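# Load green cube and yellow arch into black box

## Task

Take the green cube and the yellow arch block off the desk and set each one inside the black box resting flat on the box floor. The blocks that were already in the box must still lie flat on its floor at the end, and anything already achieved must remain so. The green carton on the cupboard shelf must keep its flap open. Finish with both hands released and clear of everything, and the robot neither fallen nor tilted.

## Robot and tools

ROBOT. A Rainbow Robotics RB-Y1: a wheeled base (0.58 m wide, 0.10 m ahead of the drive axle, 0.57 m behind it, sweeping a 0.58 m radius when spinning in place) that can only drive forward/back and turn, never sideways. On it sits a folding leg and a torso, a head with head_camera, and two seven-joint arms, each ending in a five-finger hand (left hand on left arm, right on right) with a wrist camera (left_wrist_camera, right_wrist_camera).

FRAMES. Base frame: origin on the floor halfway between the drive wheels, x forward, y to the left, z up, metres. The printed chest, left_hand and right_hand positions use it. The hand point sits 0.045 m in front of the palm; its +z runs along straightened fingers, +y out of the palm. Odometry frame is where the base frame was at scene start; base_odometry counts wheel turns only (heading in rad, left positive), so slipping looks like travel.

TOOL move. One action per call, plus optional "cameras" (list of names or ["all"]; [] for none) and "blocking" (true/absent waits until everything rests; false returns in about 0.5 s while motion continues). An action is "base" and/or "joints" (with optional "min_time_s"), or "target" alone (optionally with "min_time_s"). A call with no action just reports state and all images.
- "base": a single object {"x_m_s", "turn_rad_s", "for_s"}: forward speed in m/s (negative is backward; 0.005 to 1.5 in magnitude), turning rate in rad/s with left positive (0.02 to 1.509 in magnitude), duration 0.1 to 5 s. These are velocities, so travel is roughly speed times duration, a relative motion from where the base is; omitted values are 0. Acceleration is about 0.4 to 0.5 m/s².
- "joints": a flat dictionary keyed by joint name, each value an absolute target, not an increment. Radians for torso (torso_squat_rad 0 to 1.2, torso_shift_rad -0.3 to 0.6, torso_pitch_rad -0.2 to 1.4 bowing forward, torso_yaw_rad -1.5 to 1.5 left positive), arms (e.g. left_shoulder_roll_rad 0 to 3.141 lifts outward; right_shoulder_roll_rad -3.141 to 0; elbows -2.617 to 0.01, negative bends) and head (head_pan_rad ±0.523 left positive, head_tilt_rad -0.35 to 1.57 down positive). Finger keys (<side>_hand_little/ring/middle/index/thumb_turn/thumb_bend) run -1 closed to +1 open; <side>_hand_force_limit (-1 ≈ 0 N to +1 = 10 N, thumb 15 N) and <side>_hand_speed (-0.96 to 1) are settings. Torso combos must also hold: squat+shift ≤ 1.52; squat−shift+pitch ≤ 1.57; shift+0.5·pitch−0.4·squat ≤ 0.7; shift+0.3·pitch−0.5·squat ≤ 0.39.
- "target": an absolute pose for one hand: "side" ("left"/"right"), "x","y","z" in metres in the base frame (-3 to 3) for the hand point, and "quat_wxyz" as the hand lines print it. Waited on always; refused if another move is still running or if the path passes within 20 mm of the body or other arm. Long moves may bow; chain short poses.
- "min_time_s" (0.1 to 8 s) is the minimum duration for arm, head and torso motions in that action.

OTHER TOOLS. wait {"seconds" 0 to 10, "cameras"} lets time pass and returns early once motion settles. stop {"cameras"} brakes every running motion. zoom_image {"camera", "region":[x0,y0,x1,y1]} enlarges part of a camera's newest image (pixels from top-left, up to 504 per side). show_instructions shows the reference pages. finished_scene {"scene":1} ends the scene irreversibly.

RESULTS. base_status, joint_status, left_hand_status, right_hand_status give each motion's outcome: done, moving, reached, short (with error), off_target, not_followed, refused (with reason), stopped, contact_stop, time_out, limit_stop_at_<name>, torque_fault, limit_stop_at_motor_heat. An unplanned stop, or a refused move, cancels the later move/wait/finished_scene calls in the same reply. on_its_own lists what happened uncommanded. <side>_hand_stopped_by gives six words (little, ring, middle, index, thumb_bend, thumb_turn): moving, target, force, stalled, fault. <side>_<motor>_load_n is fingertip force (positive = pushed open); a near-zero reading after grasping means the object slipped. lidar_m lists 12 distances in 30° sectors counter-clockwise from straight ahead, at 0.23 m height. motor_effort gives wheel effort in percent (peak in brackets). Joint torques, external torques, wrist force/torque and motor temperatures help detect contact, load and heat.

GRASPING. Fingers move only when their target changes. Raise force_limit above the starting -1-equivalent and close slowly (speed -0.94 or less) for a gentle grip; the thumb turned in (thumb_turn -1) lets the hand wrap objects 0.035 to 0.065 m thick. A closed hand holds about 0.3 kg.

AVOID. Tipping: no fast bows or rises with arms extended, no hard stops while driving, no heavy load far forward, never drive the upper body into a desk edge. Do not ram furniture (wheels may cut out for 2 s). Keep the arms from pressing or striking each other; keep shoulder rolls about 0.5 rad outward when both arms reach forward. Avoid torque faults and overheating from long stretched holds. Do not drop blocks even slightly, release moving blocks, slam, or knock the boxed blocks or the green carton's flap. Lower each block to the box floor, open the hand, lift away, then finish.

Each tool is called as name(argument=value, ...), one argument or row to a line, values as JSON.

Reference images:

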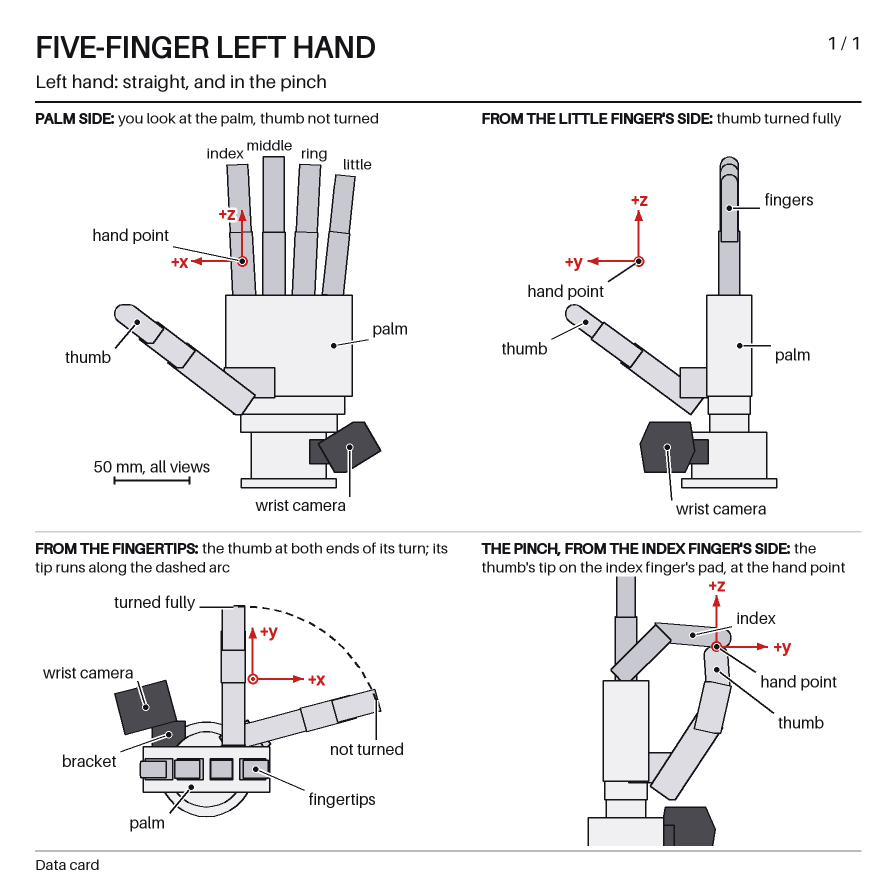

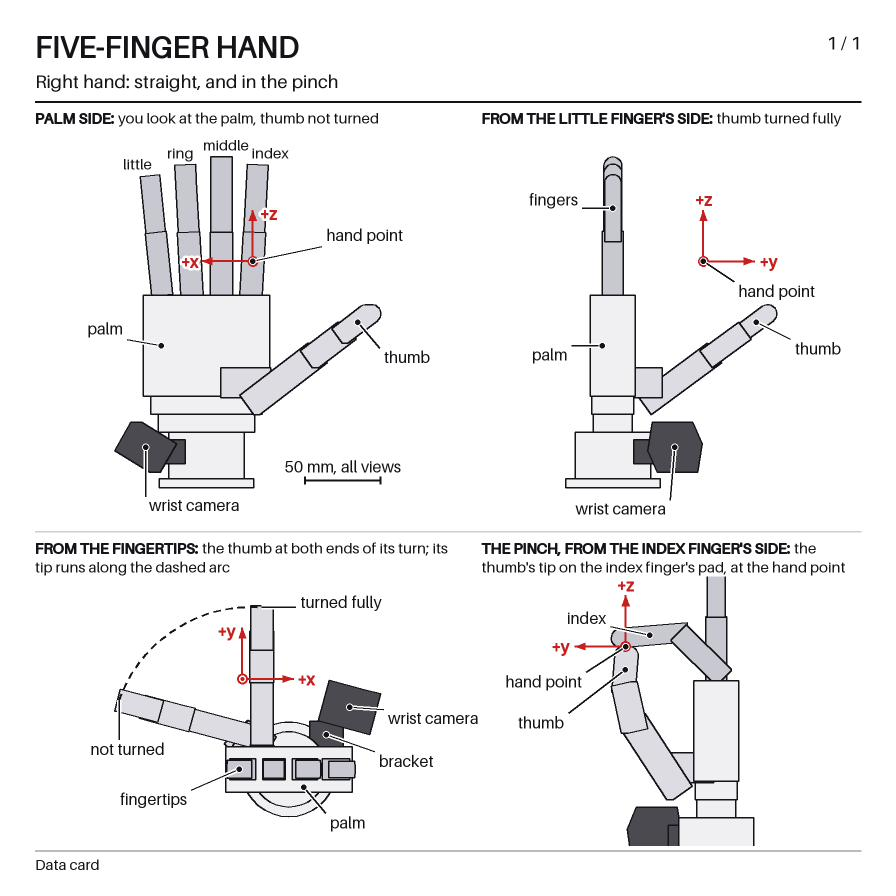

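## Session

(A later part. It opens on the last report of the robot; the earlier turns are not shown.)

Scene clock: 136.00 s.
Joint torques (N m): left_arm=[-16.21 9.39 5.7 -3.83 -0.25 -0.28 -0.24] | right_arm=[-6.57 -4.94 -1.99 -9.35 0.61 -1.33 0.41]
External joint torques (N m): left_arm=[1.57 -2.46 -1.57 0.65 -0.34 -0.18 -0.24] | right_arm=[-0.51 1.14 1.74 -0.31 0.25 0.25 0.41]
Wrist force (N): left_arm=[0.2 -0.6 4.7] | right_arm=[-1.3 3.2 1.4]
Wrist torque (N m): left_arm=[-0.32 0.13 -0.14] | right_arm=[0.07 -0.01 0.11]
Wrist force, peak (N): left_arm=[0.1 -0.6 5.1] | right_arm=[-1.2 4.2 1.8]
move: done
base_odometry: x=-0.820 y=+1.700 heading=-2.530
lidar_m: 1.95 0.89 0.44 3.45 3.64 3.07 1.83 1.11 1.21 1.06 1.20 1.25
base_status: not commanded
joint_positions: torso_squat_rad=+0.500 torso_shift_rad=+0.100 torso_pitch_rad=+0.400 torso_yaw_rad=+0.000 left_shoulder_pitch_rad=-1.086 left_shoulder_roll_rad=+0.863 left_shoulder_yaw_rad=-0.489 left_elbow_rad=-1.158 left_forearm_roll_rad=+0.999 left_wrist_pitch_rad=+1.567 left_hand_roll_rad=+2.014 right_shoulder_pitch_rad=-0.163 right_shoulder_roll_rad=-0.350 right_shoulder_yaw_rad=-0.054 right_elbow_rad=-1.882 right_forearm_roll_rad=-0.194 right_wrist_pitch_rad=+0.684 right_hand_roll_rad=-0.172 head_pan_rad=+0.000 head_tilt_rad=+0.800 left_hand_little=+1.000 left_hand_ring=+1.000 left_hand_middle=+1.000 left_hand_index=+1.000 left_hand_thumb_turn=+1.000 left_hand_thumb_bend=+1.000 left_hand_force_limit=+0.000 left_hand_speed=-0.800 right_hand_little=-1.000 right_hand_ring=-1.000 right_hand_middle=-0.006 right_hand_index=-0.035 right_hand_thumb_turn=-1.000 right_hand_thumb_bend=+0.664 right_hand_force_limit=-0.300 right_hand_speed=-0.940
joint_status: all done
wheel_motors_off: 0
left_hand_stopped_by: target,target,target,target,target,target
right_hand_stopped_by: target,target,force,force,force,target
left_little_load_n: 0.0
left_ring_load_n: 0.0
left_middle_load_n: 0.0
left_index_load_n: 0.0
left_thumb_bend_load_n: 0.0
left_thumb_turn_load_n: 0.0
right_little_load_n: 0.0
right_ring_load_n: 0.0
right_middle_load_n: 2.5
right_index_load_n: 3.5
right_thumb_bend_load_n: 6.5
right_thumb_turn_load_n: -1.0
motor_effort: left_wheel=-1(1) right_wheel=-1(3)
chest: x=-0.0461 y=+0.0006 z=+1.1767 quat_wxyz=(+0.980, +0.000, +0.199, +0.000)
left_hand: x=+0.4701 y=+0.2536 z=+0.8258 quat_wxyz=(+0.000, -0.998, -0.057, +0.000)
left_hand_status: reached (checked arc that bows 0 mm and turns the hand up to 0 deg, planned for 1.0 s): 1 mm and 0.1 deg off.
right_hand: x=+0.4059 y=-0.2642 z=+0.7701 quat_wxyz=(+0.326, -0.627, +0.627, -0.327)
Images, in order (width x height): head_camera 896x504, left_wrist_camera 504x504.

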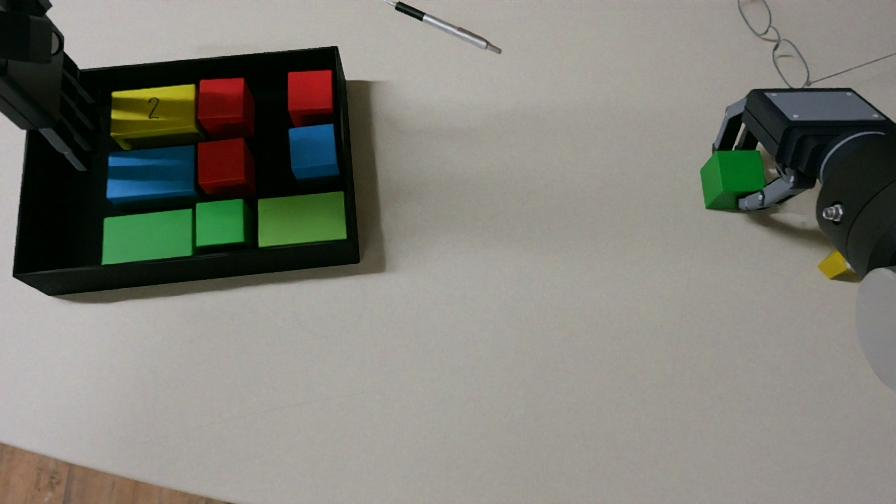

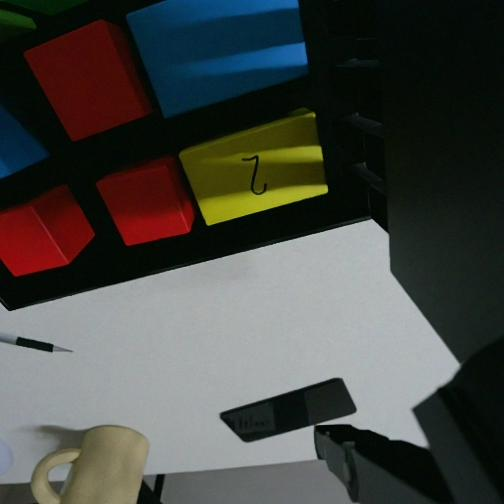

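move(
  target={"side": "left", "x": 0.4732, "y": 0.2316, "z": 0.82, "quat_wxyz": [0, 0.9983, 0.0574, 0]},
  min_time_s=1.5,
)

move(
  target={"side": "left", "x": 0.4750, "y": 0.2157, "z": 0.82, "quat_wxyz": [0, 0.9983, 0.0574, 0]},
  min_time_s=1.5,
  cameras=["head_camera", "left_wrist_camera"],
)

zoom_image(
  camera="head_camera",
  region=[0, 0, 370, 300],
)

Scene clock: 138.73 s.
Joint torques (N m): left_arm=[-18.87 8.4 5.42 -4.21 0.09 -0.44 0.43] | right_arm=[-6.85 -5.42 -2.32 -9.3 0.63 -1.23 0.38]
External joint torques (N m): left_arm=[-0.68 -2.72 -1.69 0.44 0 -0.34 0.43] | right_arm=[-0.79 0.66 1.41 -0.25 0.27 0.34 0.38]
Wrist force (N): left_arm=[0.1 -1.2 4.7] | right_arm=[-1.3 3.5 1.4]
Wrist torque (N m): left_arm=[-0.27 0.12 0.03] | right_arm=[0.06 0.06 0.13]
Wrist force, peak (N): left_arm=[-0.1 -1.3 4.9] | right_arm=[-1.0 4.1 1.9]
move: done
base_odometry: x=-0.820 y=+1.700 heading=-2.530
lidar_m: 1.95 0.89 0.44 3.46 3.63 3.07 1.83 1.12 1.21 1.06 1.20 1.26
base_status: not commanded
joint_positions: torso_squat_rad=+0.500 torso_shift_rad=+0.100 torso_pitch_rad=+0.400 torso_yaw_rad=+0.000 left_shoulder_pitch_rad=-1.109 left_shoulder_roll_rad=+0.817 left_shoulder_yaw_rad=-0.511 left_elbow_rad=-1.146 left_forearm_roll_rad=+0.976 left_wrist_pitch_rad=+1.565 left_hand_roll_rad=+2.050 right_shoulder_pitch_rad=-0.163 right_shoulder_roll_rad=-0.350 right_shoulder_yaw_rad=-0.054 right_elbow_rad=-1.882 right_forearm_roll_rad=-0.194 right_wrist_pitch_rad=+0.684 right_hand_roll_rad=-0.172 head_pan_rad=+0.000 head_tilt_rad=+0.800 left_hand_little=+1.000 left_hand_ring=+1.000 left_hand_middle=+1.000 left_hand_index=+1.000 left_hand_thumb_turn=+1.000 left_hand_thumb_bend=+1.000 left_hand_force_limit=+0.000 left_hand_speed=-0.800 right_hand_little=-1.000 right_hand_ring=-1.000 right_hand_middle=-0.006 right_hand_index=-0.035 right_hand_thumb_turn=-1.000 right_hand_thumb_bend=+0.664 right_hand_force_limit=-0.300 right_hand_speed=-0.940
joint_status: all done
wheel_motors_off: 0
left_hand_stopped_by: target,target,target,target,target,target
right_hand_stopped_by: target,target,force,force,force,target
left_little_load_n: 0.0
left_ring_load_n: 0.0
left_middle_load_n: 0.0
left_index_load_n: 0.0
left_thumb_bend_load_n: -0.5
left_thumb_turn_load_n: 0.0
right_little_load_n: 0.5
right_ring_load_n: 0.0
right_middle_load_n: 2.5
right_index_load_n: 3.5
right_thumb_bend_load_n: 6.5
right_thumb_turn_load_n: -1.0
motor_effort: left_wheel=-1(1) right_wheel=-2(3)
chest: x=-0.0461 y=+0.0006 z=+1.1767 quat_wxyz=(+0.980, +0.000, +0.199, +0.000)
left_hand: x=+0.4731 y=+0.2319 z=+0.8200 quat_wxyz=(+0.000, -0.998, -0.058, +0.000)
left_hand_status: reached (checked arc that bows 1 mm and turns the hand up to 0 deg, planned for 1.5 s): 0 mm and 0.0 deg off.
right_hand: x=+0.4059 y=-0.2642 z=+0.7701 quat_wxyz=(+0.326, -0.627, +0.627, -0.327)
pictures: none

Scene clock: 140.57 s.
Joint torques (N m): left_arm=[-19.3 8.02 5.49 -5.76 -0.03 0.31 0.43] | right_arm=[-6.79 -5.04 -1.7 -9.32 0.56 -1.33 0.19]
External joint torques (N m): left_arm=[-0.85 -2.6 -1.58 -1.02 -0.12 0.42 0.43] | right_arm=[-0.73 1.04 2.03 -0.27 0.2 0.24 0.19]
Wrist force (N): left_arm=[0.2 -1.3 4.7] | right_arm=[-1.4 2.8 0.7]
Wrist torque (N m): left_arm=[-0.30 0.17 0.04] | right_arm=[0.06 0.00 0.15]
Wrist force, peak (N): left_arm=[0.4 -1.3 5.4] | right_arm=[-1.3 4.0 1.7]
move: done
base_odometry: x=-0.820 y=+1.700 heading=-2.530
lidar_m: 1.95 0.88 0.44 3.45 3.64 3.07 1.84 1.11 1.21 1.06 1.20 1.26
base_status: not commanded
joint_positions: torso_squat_rad=+0.500 torso_shift_rad=+0.100 torso_pitch_rad=+0.400 torso_yaw_rad=+0.000 left_shoulder_pitch_rad=-1.125 left_shoulder_roll_rad=+0.791 left_shoulder_yaw_rad=-0.523 left_elbow_rad=-1.151 left_forearm_roll_rad=+0.963 left_wrist_pitch_rad=+1.573 left_hand_roll_rad=+2.081 right_shoulder_pitch_rad=-0.163 right_shoulder_roll_rad=-0.350 right_shoulder_yaw_rad=-0.054 right_elbow_rad=-1.882 right_forearm_roll_rad=-0.194 right_wrist_pitch_rad=+0.684 right_hand_roll_rad=-0.172 head_pan_rad=+0.000 head_tilt_rad=+0.800 left_hand_little=+1.000 left_hand_ring=+1.000 left_hand_middle=+1.000 left_hand_index=+1.000 left_hand_thumb_turn=+1.000 left_hand_thumb_bend=+1.000 left_hand_force_limit=+0.000 left_hand_speed=-0.800 right_hand_little=-1.000 right_hand_ring=-1.000 right_hand_middle=-0.006 right_hand_index=-0.035 right_hand_thumb_turn=-1.000 right_hand_thumb_bend=+0.664 right_hand_force_limit=-0.300 right_hand_speed=-0.940
joint_status: all done
wheel_motors_off: 0
left_hand_stopped_by: target,target,target,target,target,target
right_hand_stopped_by: target,target,force,force,force,target
left_little_load_n: 0.0
left_ring_load_n: 0.0
left_middle_load_n: 0.0
left_index_load_n: 0.0
left_thumb_bend_load_n: 0.0
left_thumb_turn_load_n: 0.0
right_little_load_n: 0.0
right_ring_load_n: 0.0
right_middle_load_n: 2.5
right_index_load_n: 4.0
right_thumb_bend_load_n: 6.5
right_thumb_turn_load_n: -0.5
motor_effort: left_wheel=-1(1) right_wheel=-2(3)
chest: x=-0.0461 y=+0.0006 z=+1.1767 quat_wxyz=(+0.980, +0.000, +0.199, +0.000)
left_hand: x=+0.4747 y=+0.2162 z=+0.8202 quat_wxyz=(+0.000, -0.998, -0.057, +0.000)
left_hand_status: reached (checked arc that bows 0 mm and turns the hand up to 0 deg, planned for 1.5 s): 1 mm and 0.0 deg off.
right_hand: x=+0.4059 y=-0.2642 z=+0.7701 quat_wxyz=(+0.326, -0.627, +0.627, -0.327)
Images, in order (width x height): head_camera 896x504, left_wrist_camera 504x504.

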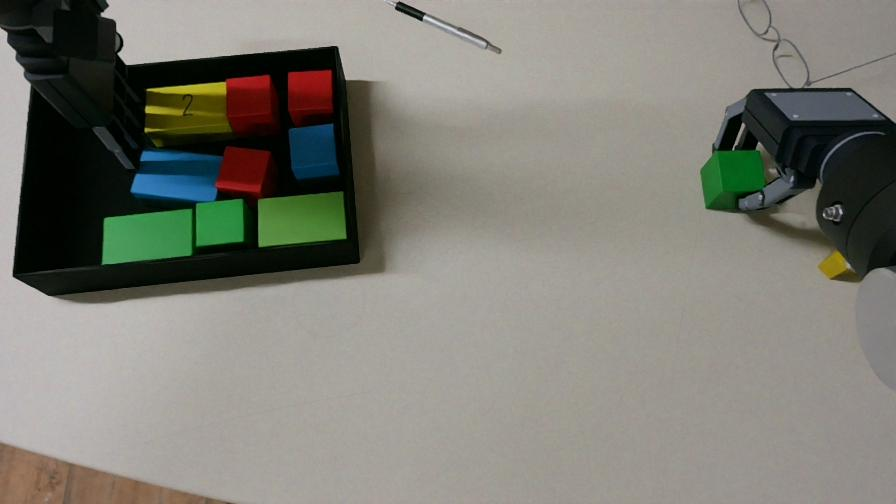

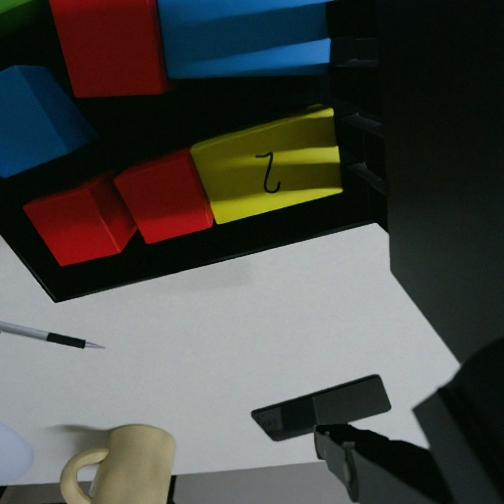

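Scaled by 1.362.

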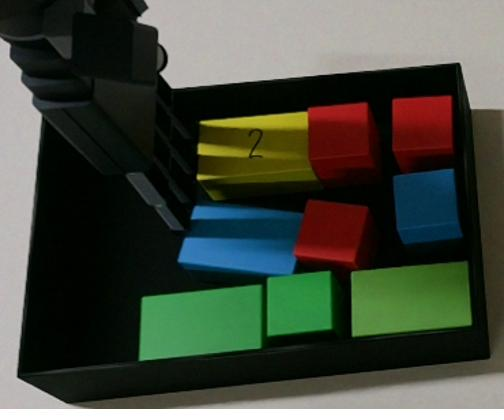

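move(
  target={"side": "left", "x": 0.4734, "y": 0.2295, "z": 0.822, "quat_wxyz": [0, 0.9983, 0.0574, 0]},
  min_time_s=1,
)

move(
  target={"side": "left", "x": 0.4734, "y": 0.2295, "z": 0.90, "quat_wxyz": [0, 0.9983, 0.0574, 0]},
  min_time_s=1.5,
)

move(
  target={"side": "left", "x": 0.40, "y": 0.30, "z": 1.0, "quat_wxyz": [0, 0.9983, 0.0576, 0]},
  min_time_s=1.5,
  cameras=["head_camera", "left_wrist_camera"],
)

zoom_image(
  camera="head_camera",
  region=[0, 40, 370, 300],
)

Scene clock: 142.83 s.
Joint torques (N m): left_arm=[-16.41 11.38 8.77 -5.33 0.5 -0.38 -0.39] | right_arm=[-6.56 -5.44 -2.16 -9.19 0.66 -1.28 0.44]
External joint torques (N m): left_arm=[1.83 0.34 1.65 -0.68 0.41 -0.27 -0.39] | right_arm=[-0.51 0.64 1.58 -0.14 0.31 0.29 0.43]
Wrist force (N): left_arm=[0.1 -0.6 5.0] | right_arm=[-1.0 3.6 1.6]
Wrist torque (N m): left_arm=[-0.34 0.15 -0.14] | right_arm=[0.05 -0.01 0.15]
Wrist force, peak (N): left_arm=[0.4 -1.3 5.4] | right_arm=[-1.1 3.8 2.0]
move: done
base_odometry: x=-0.820 y=+1.700 heading=-2.530
lidar_m: 1.95 0.89 0.44 3.45 3.63 3.07 1.83 1.12 1.21 1.06 1.20 1.25
base_status: not commanded
joint_positions: torso_squat_rad=+0.500 torso_shift_rad=+0.100 torso_pitch_rad=+0.400 torso_yaw_rad=+0.000 left_shoulder_pitch_rad=-1.113 left_shoulder_roll_rad=+0.815 left_shoulder_yaw_rad=-0.512 left_elbow_rad=-1.152 left_forearm_roll_rad=+0.975 left_wrist_pitch_rad=+1.571 left_hand_roll_rad=+2.057 right_shoulder_pitch_rad=-0.163 right_shoulder_roll_rad=-0.350 right_shoulder_yaw_rad=-0.054 right_elbow_rad=-1.882 right_forearm_roll_rad=-0.194 right_wrist_pitch_rad=+0.684 right_hand_roll_rad=-0.172 head_pan_rad=+0.000 head_tilt_rad=+0.800 left_hand_little=+1.000 left_hand_ring=+1.000 left_hand_middle=+1.000 left_hand_index=+1.000 left_hand_thumb_turn=+1.000 left_hand_thumb_bend=+1.000 left_hand_force_limit=+0.000 left_hand_speed=-0.800 right_hand_little=-1.000 right_hand_ring=-1.000 right_hand_middle=-0.006 right_hand_index=-0.035 right_hand_thumb_turn=-1.000 right_hand_thumb_bend=+0.664 right_hand_force_limit=-0.300 right_hand_speed=-0.940
joint_status: all done
wheel_motors_off: 0
left_hand_stopped_by: target,target,target,target,target,target
right_hand_stopped_by: target,target,force,force,force,target
left_little_load_n: 0.0
left_ring_load_n: 0.0
left_middle_load_n: 0.0
left_index_load_n: 0.0
left_thumb_bend_load_n: 0.0
left_thumb_turn_load_n: 0.0
right_little_load_n: 0.5
right_ring_load_n: 0.0
right_middle_load_n: 2.5
right_index_load_n: 3.5
right_thumb_bend_load_n: 6.5
right_thumb_turn_load_n: -1.0
motor_effort: left_wheel=-1(1) right_wheel=-2(3)
chest: x=-0.0461 y=+0.0006 z=+1.1767 quat_wxyz=(+0.980, +0.000, +0.199, +0.000)
left_hand: x=+0.4734 y=+0.2292 z=+0.8219 quat_wxyz=(+0.000, -0.998, -0.057, +0.000)
left_hand_status: reached (checked arc that bows 0 mm and turns the hand up to 0 deg, planned for 1.0 s): 0 mm and 0.0 deg off.
right_hand: x=+0.4059 y=-0.2642 z=+0.7701 quat_wxyz=(+0.326, -0.627, +0.627, -0.327)
pictures: none

Scene clock: 144.67 s.
Joint torques (N m): left_arm=[-18.59 11.35 9.27 -4.81 0.4 0.34 0.46] | right_arm=[-6.4 -5.39 -2.26 -9.16 0.59 -1.45 0.55]
External joint torques (N m): left_arm=[-0.23 0.05 1.43 -0.58 0.32 0.44 0.46] | right_arm=[-0.35 0.7 1.47 -0.12 0.23 0.12 0.55]
Wrist force (N): left_arm=[0.2 -0.8 4.9] | right_arm=[-1.1 3.0 0.9]
Wrist torque (N m): left_arm=[-0.38 0.15 0.01] | right_arm=[0.07 -0.03 0.15]
Wrist force, peak (N): left_arm=[0.2 -0.7 5.1] | right_arm=[-1.6 3.8 1.6]
move: done
base_odometry: x=-0.820 y=+1.700 heading=-2.530
lidar_m: 1.95 0.89 0.44 3.46 3.64 3.07 1.83 1.12 1.21 1.06 1.20 1.26
base_status: not commanded
joint_positions: torso_squat_rad=+0.500 torso_shift_rad=+0.100 torso_pitch_rad=+0.400 torso_yaw_rad=+0.000 left_shoulder_pitch_rad=-1.181 left_shoulder_roll_rad=+0.908 left_shoulder_yaw_rad=-0.457 left_elbow_rad=-1.298 left_forearm_roll_rad=+1.055 left_wrist_pitch_rad=+1.755 left_hand_roll_rad=+2.126 right_shoulder_pitch_rad=-0.163 right_shoulder_roll_rad=-0.350 right_shoulder_yaw_rad=-0.054 right_elbow_rad=-1.882 right_forearm_roll_rad=-0.194 right_wrist_pitch_rad=+0.684 right_hand_roll_rad=-0.172 head_pan_rad=+0.000 head_tilt_rad=+0.800 left_hand_little=+1.000 left_hand_ring=+1.000 left_hand_middle=+1.000 left_hand_index=+1.000 left_hand_thumb_turn=+1.000 left_hand_thumb_bend=+1.000 left_hand_force_limit=+0.000 left_hand_speed=-0.800 right_hand_little=-1.000 right_hand_ring=-1.000 right_hand_middle=-0.006 right_hand_index=-0.035 right_hand_thumb_turn=-1.000 right_hand_thumb_bend=+0.664 right_hand_force_limit=-0.300 right_hand_speed=-0.940
joint_status: all done
wheel_motors_off: 0
left_hand_stopped_by: target,target,target,target,target,target
right_hand_stopped_by: target,target,force,force,force,target
left_little_load_n: 0.0
left_ring_load_n: 0.0
left_middle_load_n: 0.0
left_index_load_n: 0.0
left_thumb_bend_load_n: 0.0
left_thumb_turn_load_n: 0.0
right_little_load_n: 0.0
right_ring_load_n: 0.0
right_middle_load_n: 2.5
right_index_load_n: 4.0
right_thumb_bend_load_n: 7.0
right_thumb_turn_load_n: -1.0
motor_effort: left_wheel=-1(1) right_wheel=-2(3)
chest: x=-0.0461 y=+0.0006 z=+1.1767 quat_wxyz=(+0.980, +0.000, +0.199, +0.000)
left_hand: x=+0.4732 y=+0.2294 z=+0.8997 quat_wxyz=(+0.000, -0.998, -0.057, +0.000)
left_hand_status: reached (checked arc that bows 3 mm and turns the hand up to 1 deg, planned for 1.5 s): 0 mm and 0.0 deg off.
right_hand: x=+0.4060 y=-0.2642 z=+0.7701 quat_wxyz=(+0.326, -0.627, +0.627, -0.327)
pictures: none

Scene clock: 146.50 s.
Joint torques (N m): left_arm=[-12.27 13.66 10.58 -2.37 0.27 0.17 0.42] | right_arm=[-7.08 -5.25 -2.52 -9.16 0.55 -1.31 0.44]
External joint torques (N m): left_arm=[1.5 -0.32 1.32 -0.66 0.18 0.27 0.42] | right_arm=[-1.02 0.83 1.22 -0.12 0.2 0.27 0.44]
Wrist force (N): left_arm=[0.2 -0.7 4.6] | right_arm=[-1.1 4.7 1.8]
Wrist torque (N m): left_arm=[-0.35 0.14 0.03] | right_arm=[0.14 0.03 0.15]
Wrist force, peak (N): left_arm=[0.3 -1.1 5.1] | right_arm=[-1.0 4.8 2.5]
move: done
base_odometry: x=-0.820 y=+1.700 heading=-2.530
lidar_m: 1.95 0.89 0.44 3.46 3.64 3.08 1.83 1.12 1.21 1.07 1.20 1.26
base_status: not commanded
joint_positions: torso_squat_rad=+0.500 torso_shift_rad=+0.100 torso_pitch_rad=+0.400 torso_yaw_rad=+0.000 left_shoulder_pitch_rad=-1.002 left_shoulder_roll_rad=+1.311 left_shoulder_yaw_rad=-0.267 left_elbow_rad=-1.677 left_forearm_roll_rad=+1.397 left_wrist_pitch_rad=+1.878 left_hand_roll_rad=+2.201 right_shoulder_pitch_rad=-0.163 right_shoulder_roll_rad=-0.350 right_shoulder_yaw_rad=-0.054 right_elbow_rad=-1.882 right_forearm_roll_rad=-0.194 right_wrist_pitch_rad=+0.684 right_hand_roll_rad=-0.172 head_pan_rad=+0.000 head_tilt_rad=+0.800 left_hand_little=+1.000 left_hand_ring=+1.000 left_hand_middle=+1.000 left_hand_index=+1.000 left_hand_thumb_turn=+1.000 left_hand_thumb_bend=+1.000 left_hand_force_limit=+0.000 left_hand_speed=-0.800 right_hand_little=-1.000 right_hand_ring=-1.000 right_hand_middle=-0.006 right_hand_index=-0.035 right_hand_thumb_turn=-1.000 right_hand_thumb_bend=+0.664 right_hand_force_limit=-0.300 right_hand_speed=-0.940
joint_status: all done
wheel_motors_off: 0
left_hand_stopped_by: target,target,target,target,target,target
right_hand_stopped_by: target,target,force,force,force,target
left_little_load_n: 0.0
left_ring_load_n: 0.0
left_middle_load_n: 0.0
left_index_load_n: 0.0
left_thumb_bend_load_n: 0.0
left_thumb_turn_load_n: 0.0
right_little_load_n: 0.0
right_ring_load_n: 0.0
right_middle_load_n: 2.5
right_index_load_n: 3.5
right_thumb_bend_load_n: 7.0
right_thumb_turn_load_n: -1.0
motor_effort: left_wheel=-1(1) right_wheel=-2(3)
chest: x=-0.0461 y=+0.0006 z=+1.1767 quat_wxyz=(+0.980, +0.000, +0.199, +0.000)
left_hand: x=+0.4000 y=+0.2998 z=+0.9999 quat_wxyz=(+0.000, -0.998, -0.057, +0.001)
left_hand_status: reached (checked arc that bows 15 mm and turns the hand up to 3 deg, planned for 1.5 s): 0 mm and 0.1 deg off.
right_hand: x=+0.4060 y=-0.2642 z=+0.7701 quat_wxyz=(+0.326, -0.627, +0.627, -0.327)
Images, in order (width x height): head_camera 896x504, left_wrist_camera 504x504.

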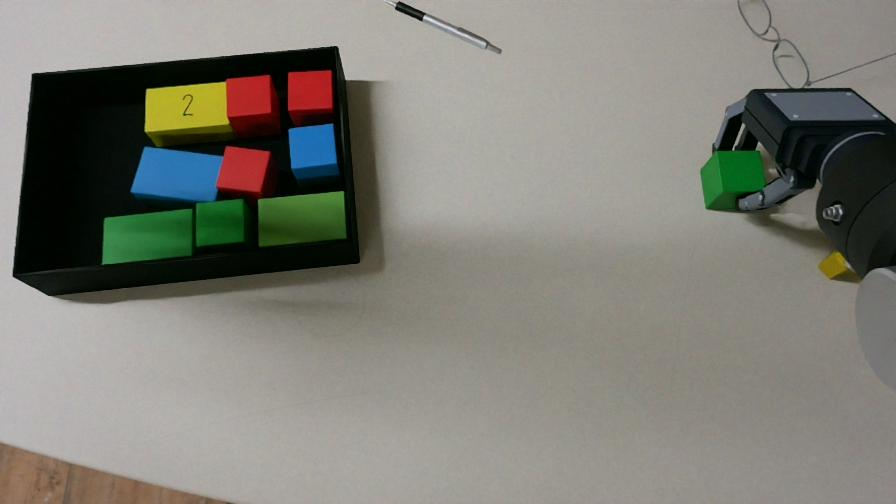

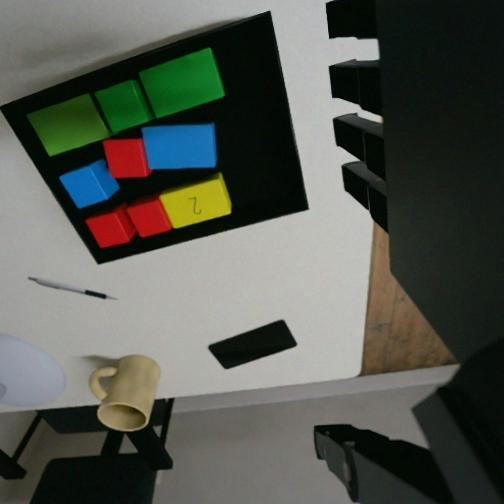

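Scaled by 1.362.

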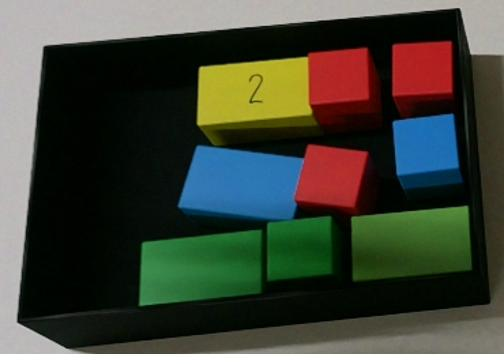

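move(
  target={"side": "right", "x": 0.406, "y": -0.264, "z": 0.84, "quat_wxyz": [0.3265, -0.6272, 0.6272, -0.3265]},
  min_time_s=1.5,
)

move(
  target={"side": "right", "x": 0.44, "y": -0.022, "z": 0.84, "quat_wxyz": [0.3265, -0.6272, 0.6272, -0.3265]},
  min_time_s=2,
  cameras=["head_camera", "right_wrist_camera"],
)

zoom_image(
  camera="head_camera",
  region=[370, 40, 570, 240],
)

Scene clock: 149.13 s.
Joint torques (N m): left_arm=[-12.39 13.6 10.22 -2.32 0.23 0.2 0.34] | right_arm=[-7.3 -7.53 -6.16 -10.23 0.3 -1.5 -0.19]
External joint torques (N m): left_arm=[1.38 -0.39 0.96 -0.61 0.15 0.3 0.34] | right_arm=[-1.1 -0.9 -1.95 -1.49 -0.15 0.06 -0.19]
Wrist force (N): left_arm=[0.2 -0.8 4.8] | right_arm=[-1.0 5.1 2.4]
Wrist torque (N m): left_arm=[-0.38 0.14 0.03] | right_arm=[0.16 0.01 0.03]
Wrist force, peak (N): left_arm=[0.2 -0.6 5.0] | right_arm=[-0.9 5.4 2.6]
move: done
base_odometry: x=-0.820 y=+1.700 heading=-2.530
lidar_m: 1.95 0.89 0.44 3.45 3.63 3.07 1.83 1.12 1.21 1.06 1.20 1.25
base_status: not commanded
joint_positions: torso_squat_rad=+0.500 torso_shift_rad=+0.100 torso_pitch_rad=+0.400 torso_yaw_rad=+0.000 left_shoulder_pitch_rad=-1.002 left_shoulder_roll_rad=+1.311 left_shoulder_yaw_rad=-0.267 left_elbow_rad=-1.677 left_forearm_roll_rad=+1.397 left_wrist_pitch_rad=+1.878 left_hand_roll_rad=+2.201 right_shoulder_pitch_rad=-0.175 right_shoulder_roll_rad=-0.409 right_shoulder_yaw_rad=-0.101 right_elbow_rad=-2.117 right_forearm_roll_rad=-0.235 right_wrist_pitch_rad=+0.930 right_hand_roll_rad=-0.219 head_pan_rad=+0.000 head_tilt_rad=+0.800 left_hand_little=+1.000 left_hand_ring=+1.000 left_hand_middle=+1.000 left_hand_index=+1.000 left_hand_thumb_turn=+1.000 left_hand_thumb_bend=+1.000 left_hand_force_limit=+0.000 left_hand_speed=-0.800 right_hand_little=-1.000 right_hand_ring=-1.000 right_hand_middle=-0.006 right_hand_index=-0.035 right_hand_thumb_turn=-1.000 right_hand_thumb_bend=+0.664 right_hand_force_limit=-0.300 right_hand_speed=-0.940
joint_status: all done
wheel_motors_off: 0
left_hand_stopped_by: target,target,target,target,target,target
right_hand_stopped_by: target,target,force,force,force,target
left_little_load_n: 0.0
left_ring_load_n: 0.0
left_middle_load_n: 0.0
left_index_load_n: 0.0
left_thumb_bend_load_n: -0.5
left_thumb_turn_load_n: 0.0
right_little_load_n: 0.0
right_ring_load_n: 0.0
right_middle_load_n: 2.5
right_index_load_n: 3.0
right_thumb_bend_load_n: 7.0
right_thumb_turn_load_n: -1.0
motor_effort: left_wheel=-1(1) right_wheel=-1(3)
chest: x=-0.0461 y=+0.0006 z=+1.1767 quat_wxyz=(+0.980, +0.000, +0.199, +0.000)
left_hand: x=+0.4000 y=+0.2998 z=+0.9999 quat_wxyz=(+0.000, -0.998, -0.057, +0.001)
right_hand: x=+0.4059 y=-0.2637 z=+0.8391 quat_wxyz=(+0.328, -0.627, +0.626, -0.327)
right_hand_status: reached (checked arc that bows 5 mm and turns the hand up to 1 deg, planned for 1.5 s): 1 mm and 0.2 deg off.
pictures: none

Scene clock: 151.47 s.
Joint torques (N m): left_arm=[-12.35 13.46 10.51 -2.25 0.22 0.21 0.42] | right_arm=[-12.65 3.99 1.59 -9.41 1.11 -1.1 -0.18]
External joint torques (N m): left_arm=[1.42 -0.53 1.25 -0.53 0.14 0.32 0.42] | right_arm=[-1.28 0.51 1.66 -0.31 0.16 0.22 -0.18]
Wrist force (N): left_arm=[0.1 -0.5 4.8] | right_arm=[-0.7 5.0 2.5]
Wrist torque (N m): left_arm=[-0.33 0.15 0.01] | right_arm=[0.15 -0.05 0.04]
Wrist force, peak (N): left_arm=[0.0 -0.8 5.0] | right_arm=[-1.1 5.2 2.7]
move: done
base_odometry: x=-0.820 y=+1.700 heading=-2.530
lidar_m: 1.95 0.89 0.44 3.45 3.64 3.07 1.84 1.12 1.21 1.06 1.20 1.26
base_status: not commanded
joint_positions: torso_squat_rad=+0.500 torso_shift_rad=+0.100 torso_pitch_rad=+0.400 torso_yaw_rad=+0.000 left_shoulder_pitch_rad=-1.002 left_shoulder_roll_rad=+1.311 left_shoulder_yaw_rad=-0.267 left_elbow_rad=-1.677 left_forearm_roll_rad=+1.397 left_wrist_pitch_rad=+1.878 left_hand_roll_rad=+2.201 right_shoulder_pitch_rad=-0.542 right_shoulder_roll_rad=+0.000 right_shoulder_yaw_rad=+0.398 right_elbow_rad=-1.844 right_forearm_roll_rad=+0.499 right_wrist_pitch_rad=+1.142 right_hand_roll_rad=-0.597 head_pan_rad=+0.000 head_tilt_rad=+0.800 left_hand_little=+1.000 left_hand_ring=+1.000 left_hand_middle=+1.000 left_hand_index=+1.000 left_hand_thumb_turn=+1.000 left_hand_thumb_bend=+1.000 left_hand_force_limit=+0.000 left_hand_speed=-0.800 right_hand_little=-1.000 right_hand_ring=-1.000 right_hand_middle=-0.006 right_hand_index=-0.035 right_hand_thumb_turn=-1.000 right_hand_thumb_bend=+0.664 right_hand_force_limit=-0.300 right_hand_speed=-0.940
joint_status: all done
wheel_motors_off: 0
left_hand_stopped_by: target,target,target,target,target,target
right_hand_stopped_by: target,target,force,force,force,target
left_little_load_n: 0.0
left_ring_load_n: 0.0
left_middle_load_n: 0.0
left_index_load_n: 0.0
left_thumb_bend_load_n: 0.0
left_thumb_turn_load_n: 0.0
right_little_load_n: 0.0
right_ring_load_n: 0.0
right_middle_load_n: 2.5
right_index_load_n: 3.5
right_thumb_bend_load_n: 7.5
right_thumb_turn_load_n: -1.0
motor_effort: left_wheel=-1(1) right_wheel=-1(3)
chest: x=-0.0461 y=+0.0006 z=+1.1767 quat_wxyz=(+0.980, +0.000, +0.199, +0.000)
left_hand: x=+0.4000 y=+0.2998 z=+0.9999 quat_wxyz=(+0.000, -0.998, -0.057, +0.001)
right_hand: x=+0.4400 y=-0.0223 z=+0.8399 quat_wxyz=(+0.326, -0.627, +0.627, -0.326)
right_hand_status: reached (checked arc that bows 30 mm and turns the hand up to 5 deg, planned for 2.0 s): 0 mm and 0.0 deg off.
Images, in order (width x height): head_camera 896x504, right_wrist_camera 504x504.

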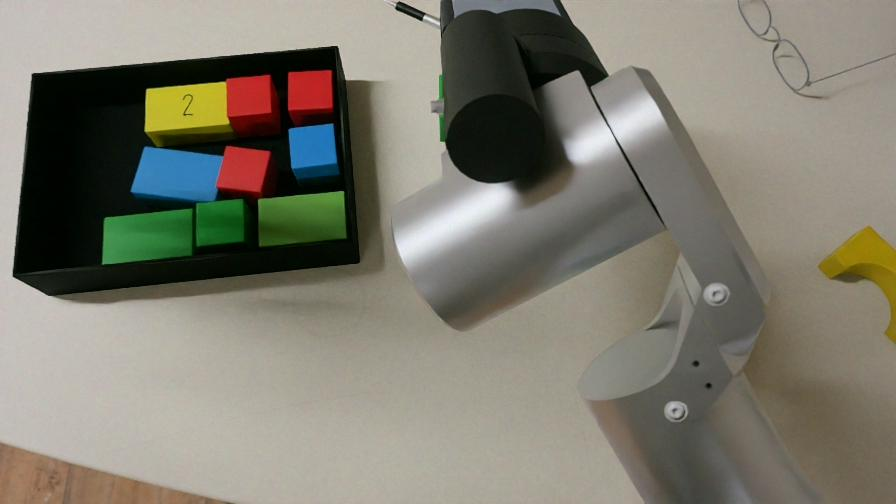

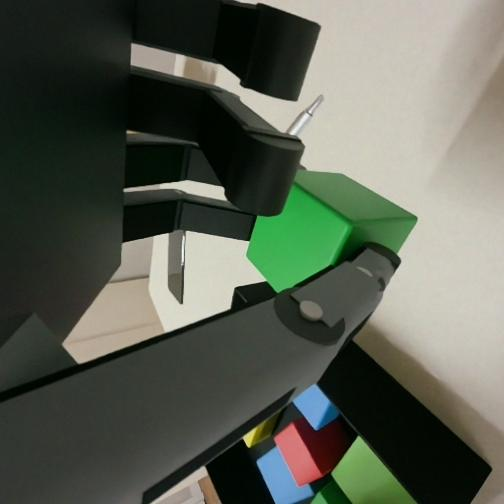

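Scaled by 2.520.

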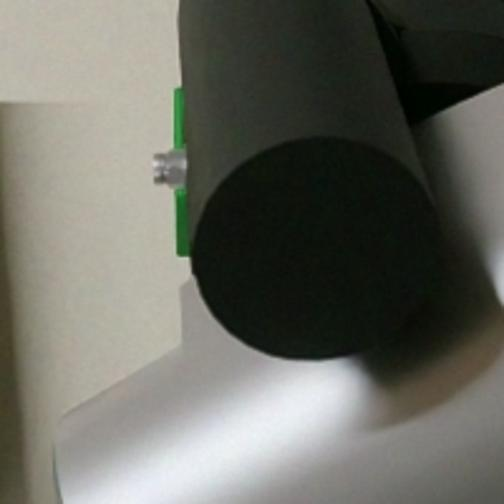

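move(
  target={"side": "right", "x": 0.44, "y": -0.022, "z": 0.79, "quat_wxyz": [0.3265, -0.6272, 0.6272, -0.3265]},
  min_time_s=1.2,
)

move(
  target={"side": "right", "x": 0.44, "y": -0.022, "z": 0.7705, "quat_wxyz": [0.3265, -0.6272, 0.6272, -0.3265]},
  min_time_s=1.2,
  cameras=["right_wrist_camera"],
)

move(
  joints={"right_hand_index": 0.2, "right_hand_middle": 0.2, "right_hand_thumb_bend": 0.75, "right_hand_speed": -0.9},
  cameras=["right_wrist_camera"],
)

Scene clock: 153.47 s.
Joint torques (N m): left_arm=[-12.3 13.49 10.47 -2.18 0.23 0.21 0.4] | right_arm=[-11.15 3.09 2.07 -9.73 1.05 -1.22 -0.2]
External joint torques (N m): left_arm=[1.47 -0.5 1.21 -0.47 0.14 0.31 0.4] | right_arm=[-0.03 -0.4 2.19 -0.4 0.05 0 -0.21]
Wrist force (N): left_arm=[0.2 -0.7 4.8] | right_arm=[-1.2 5.1 2.7]
Wrist torque (N m): left_arm=[-0.36 0.15 0.02] | right_arm=[0.14 -0.01 0.02]
Wrist force, peak (N): left_arm=[0.0 -0.7 5.0] | right_arm=[-0.9 5.4 2.6]
move: done
base_odometry: x=-0.820 y=+1.700 heading=-2.530
lidar_m: 1.95 0.89 0.44 3.45 3.64 3.07 1.83 1.11 1.21 1.05 1.20 1.26
base_status: not commanded
joint_positions: torso_squat_rad=+0.500 torso_shift_rad=+0.100 torso_pitch_rad=+0.400 torso_yaw_rad=+0.000 left_shoulder_pitch_rad=-1.002 left_shoulder_roll_rad=+1.311 left_shoulder_yaw_rad=-0.267 left_elbow_rad=-1.677 left_forearm_roll_rad=+1.397 left_wrist_pitch_rad=+1.878 left_hand_roll_rad=+2.201 right_shoulder_pitch_rad=-0.513 right_shoulder_roll_rad=-0.013 right_shoulder_yaw_rad=+0.413 right_elbow_rad=-1.685 right_forearm_roll_rad=+0.555 right_wrist_pitch_rad=+0.981 right_hand_roll_rad=-0.711 head_pan_rad=+0.000 head_tilt_rad=+0.800 left_hand_little=+1.000 left_hand_ring=+1.000 left_hand_middle=+1.000 left_hand_index=+1.000 left_hand_thumb_turn=+1.000 left_hand_thumb_bend=+1.000 left_hand_force_limit=+0.000 left_hand_speed=-0.800 right_hand_little=-1.000 right_hand_ring=-1.000 right_hand_middle=-0.006 right_hand_index=-0.035 right_hand_thumb_turn=-1.000 right_hand_thumb_bend=+0.664 right_hand_force_limit=-0.300 right_hand_speed=-0.940
joint_status: all done
wheel_motors_off: 0
left_hand_stopped_by: target,target,target,target,target,target
right_hand_stopped_by: target,target,force,force,force,target
left_little_load_n: 0.0
left_ring_load_n: 0.0
left_middle_load_n: 0.0
left_index_load_n: 0.0
left_thumb_bend_load_n: 0.0
left_thumb_turn_load_n: 0.0
right_little_load_n: 0.0
right_ring_load_n: 0.0
right_middle_load_n: 2.5
right_index_load_n: 3.0
right_thumb_bend_load_n: 7.0
right_thumb_turn_load_n: -1.0
motor_effort: left_wheel=-1(1) right_wheel=-2(3)
chest: x=-0.0461 y=+0.0006 z=+1.1767 quat_wxyz=(+0.980, +0.000, +0.199, +0.000)
left_hand: x=+0.4000 y=+0.2998 z=+0.9999 quat_wxyz=(+0.000, -0.998, -0.057, +0.001)
right_hand: x=+0.4400 y=-0.0221 z=+0.7900 quat_wxyz=(+0.326, -0.627, +0.627, -0.326)
right_hand_status: reached (checked arc that bows 2 mm and turns the hand up to 1 deg, planned for 1.2 s): 0 mm and 0.0 deg off.
pictures: none

Scene clock: 155.00 s.
Joint torques (N m): left_arm=[-12.34 13.46 10.71 -2.24 0.28 0.23 0.41] | right_arm=[-10.73 3.13 2.05 -9.55 1.16 -1.44 -0.26]
External joint torques (N m): left_arm=[1.43 -0.52 1.46 -0.52 0.19 0.33 0.41] | right_arm=[0.34 -0.37 2.16 -0.21 0.16 -0.28 -0.27]
Wrist force (N): left_arm=[0.2 -0.5 4.7] | right_arm=[-0.7 4.8 2.3]
Wrist torque (N m): left_arm=[-0.32 0.14 0.02] | right_arm=[0.11 -0.04 0.07]
Wrist force, peak (N): left_arm=[0.2 -0.6 5.0] | right_arm=[-1.1 5.6 2.2]
move: done
base_odometry: x=-0.820 y=+1.700 heading=-2.530
lidar_m: 1.95 0.89 0.44 3.46 3.64 3.08 1.83 1.12 1.21 1.06 1.20 1.25
base_status: not commanded
joint_positions: torso_squat_rad=+0.500 torso_shift_rad=+0.100 torso_pitch_rad=+0.400 torso_yaw_rad=+0.000 left_shoulder_pitch_rad=-1.002 left_shoulder_roll_rad=+1.311 left_shoulder_yaw_rad=-0.267 left_elbow_rad=-1.677 left_forearm_roll_rad=+1.397 left_wrist_pitch_rad=+1.878 left_hand_roll_rad=+2.201 right_shoulder_pitch_rad=-0.509 right_shoulder_roll_rad=-0.013 right_shoulder_yaw_rad=+0.414 right_elbow_rad=-1.613 right_forearm_roll_rad=+0.585 right_wrist_pitch_rad=+0.918 right_hand_roll_rad=-0.761 head_pan_rad=+0.000 head_tilt_rad=+0.800 left_hand_little=+1.000 left_hand_ring=+1.000 left_hand_middle=+1.000 left_hand_index=+1.000 left_hand_thumb_turn=+1.000 left_hand_thumb_bend=+1.000 left_hand_force_limit=+0.000 left_hand_speed=-0.800 right_hand_little=-1.000 right_hand_ring=-1.000 right_hand_middle=-0.006 right_hand_index=-0.035 right_hand_thumb_turn=-1.000 right_hand_thumb_bend=+0.664 right_hand_force_limit=-0.300 right_hand_speed=-0.940
joint_status: all done
wheel_motors_off: 0
left_hand_stopped_by: target,target,target,target,target,target
right_hand_stopped_by: target,target,force,force,force,target
left_little_load_n: -0.5
left_ring_load_n: 0.0
left_middle_load_n: 0.0
left_index_load_n: 0.0
left_thumb_bend_load_n: 0.0
left_thumb_turn_load_n: 0.0
right_little_load_n: 0.0
right_ring_load_n: 0.0
right_middle_load_n: 2.5
right_index_load_n: 3.0
right_thumb_bend_load_n: 7.0
right_thumb_turn_load_n: -1.5
motor_effort: left_wheel=-1(1) right_wheel=-2(3)
chest: x=-0.0461 y=+0.0006 z=+1.1767 quat_wxyz=(+0.980, +0.000, +0.199, +0.000)
left_hand: x=+0.4000 y=+0.2998 z=+0.9999 quat_wxyz=(+0.000, -0.998, -0.057, +0.001)
right_hand: x=+0.4400 y=-0.0221 z=+0.7706 quat_wxyz=(+0.326, -0.627, +0.627, -0.326)
right_hand_status: reached (checked arc that bows 1 mm and turns the hand up to 0 deg, planned for 1.2 s): 0 mm and 0.0 deg off.
Images, in order (width x height): right_wrist_camera 504x504.

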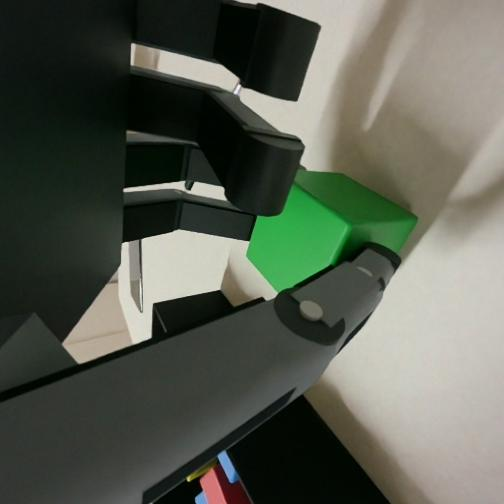

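Scene clock: 156.33 s.
Joint torques (N m): left_arm=[-12.27 13.23 10.54 -2.19 0.31 0.21 0.45] | right_arm=[-11.26 2.47 1.97 -9.61 1.34 -1.25 -0.31]
External joint torques (N m): left_arm=[1.5 -0.76 1.29 -0.48 0.22 0.32 0.45] | right_arm=[-0.18 -1.03 2.08 -0.28 0.34 -0.09 -0.31]
Wrist force (N): left_arm=[0.2 -0.6 4.9] | right_arm=[-1.1 4.7 2.4]
Wrist torque (N m): left_arm=[-0.35 0.15 0.02] | right_arm=[0.13 0.00 0.06]
Wrist force, peak (N): left_arm=[0.2 -0.4 5.0] | right_arm=[-1.0 4.8 2.8]
move: done
base_odometry: x=-0.820 y=+1.700 heading=-2.530
lidar_m: 1.95 0.89 0.44 3.45 3.64 3.07 1.84 1.12 1.21 1.06 1.20 1.26
base_status: not commanded
joint_positions: torso_squat_rad=+0.500 torso_shift_rad=+0.100 torso_pitch_rad=+0.400 torso_yaw_rad=+0.000 left_shoulder_pitch_rad=-1.002 left_shoulder_roll_rad=+1.311 left_shoulder_yaw_rad=-0.267 left_elbow_rad=-1.677 left_forearm_roll_rad=+1.397 left_wrist_pitch_rad=+1.878 left_hand_roll_rad=+2.201 right_shoulder_pitch_rad=-0.509 right_shoulder_roll_rad=-0.013 right_shoulder_yaw_rad=+0.414 right_elbow_rad=-1.613 right_forearm_roll_rad=+0.585 right_wrist_pitch_rad=+0.918 right_hand_roll_rad=-0.761 head_pan_rad=+0.000 head_tilt_rad=+0.800 left_hand_little=+1.000 left_hand_ring=+1.000 left_hand_middle=+1.000 left_hand_index=+1.000 left_hand_thumb_turn=+1.000 left_hand_thumb_bend=+1.000 left_hand_force_limit=+0.000 left_hand_speed=-0.800 right_hand_little=-1.000 right_hand_ring=-1.000 right_hand_middle=+0.200 right_hand_index=+0.200 right_hand_thumb_turn=-1.000 right_hand_thumb_bend=+0.750 right_hand_force_limit=-0.300 right_hand_speed=-0.900
joint_status: all done
wheel_motors_off: 0
left_hand_stopped_by: target,target,target,target,target,target
right_hand_stopped_by: target,target,target,target,target,target
left_little_load_n: 0.0
left_ring_load_n: 0.0
left_middle_load_n: 0.0
left_index_load_n: 0.0
left_thumb_bend_load_n: 0.0
left_thumb_turn_load_n: 0.0
right_little_load_n: 0.0
right_ring_load_n: 0.5
right_middle_load_n: 0.0
right_index_load_n: 0.0
right_thumb_bend_load_n: 0.0
right_thumb_turn_load_n: 0.0
motor_effort: left_wheel=-1(1) right_wheel=-2(3)
chest: x=-0.0461 y=+0.0006 z=+1.1767 quat_wxyz=(+0.980, +0.000, +0.199, +0.000)
left_hand: x=+0.4000 y=+0.2998 z=+0.9999 quat_wxyz=(+0.000, -0.998, -0.057, +0.001)
right_hand: x=+0.4400 y=-0.0221 z=+0.7706 quat_wxyz=(+0.326, -0.627, +0.627, -0.326)
Images, in order (width x height): right_wrist_camera 504x504.

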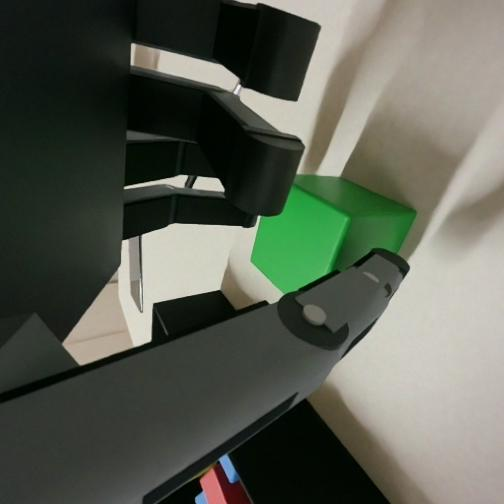

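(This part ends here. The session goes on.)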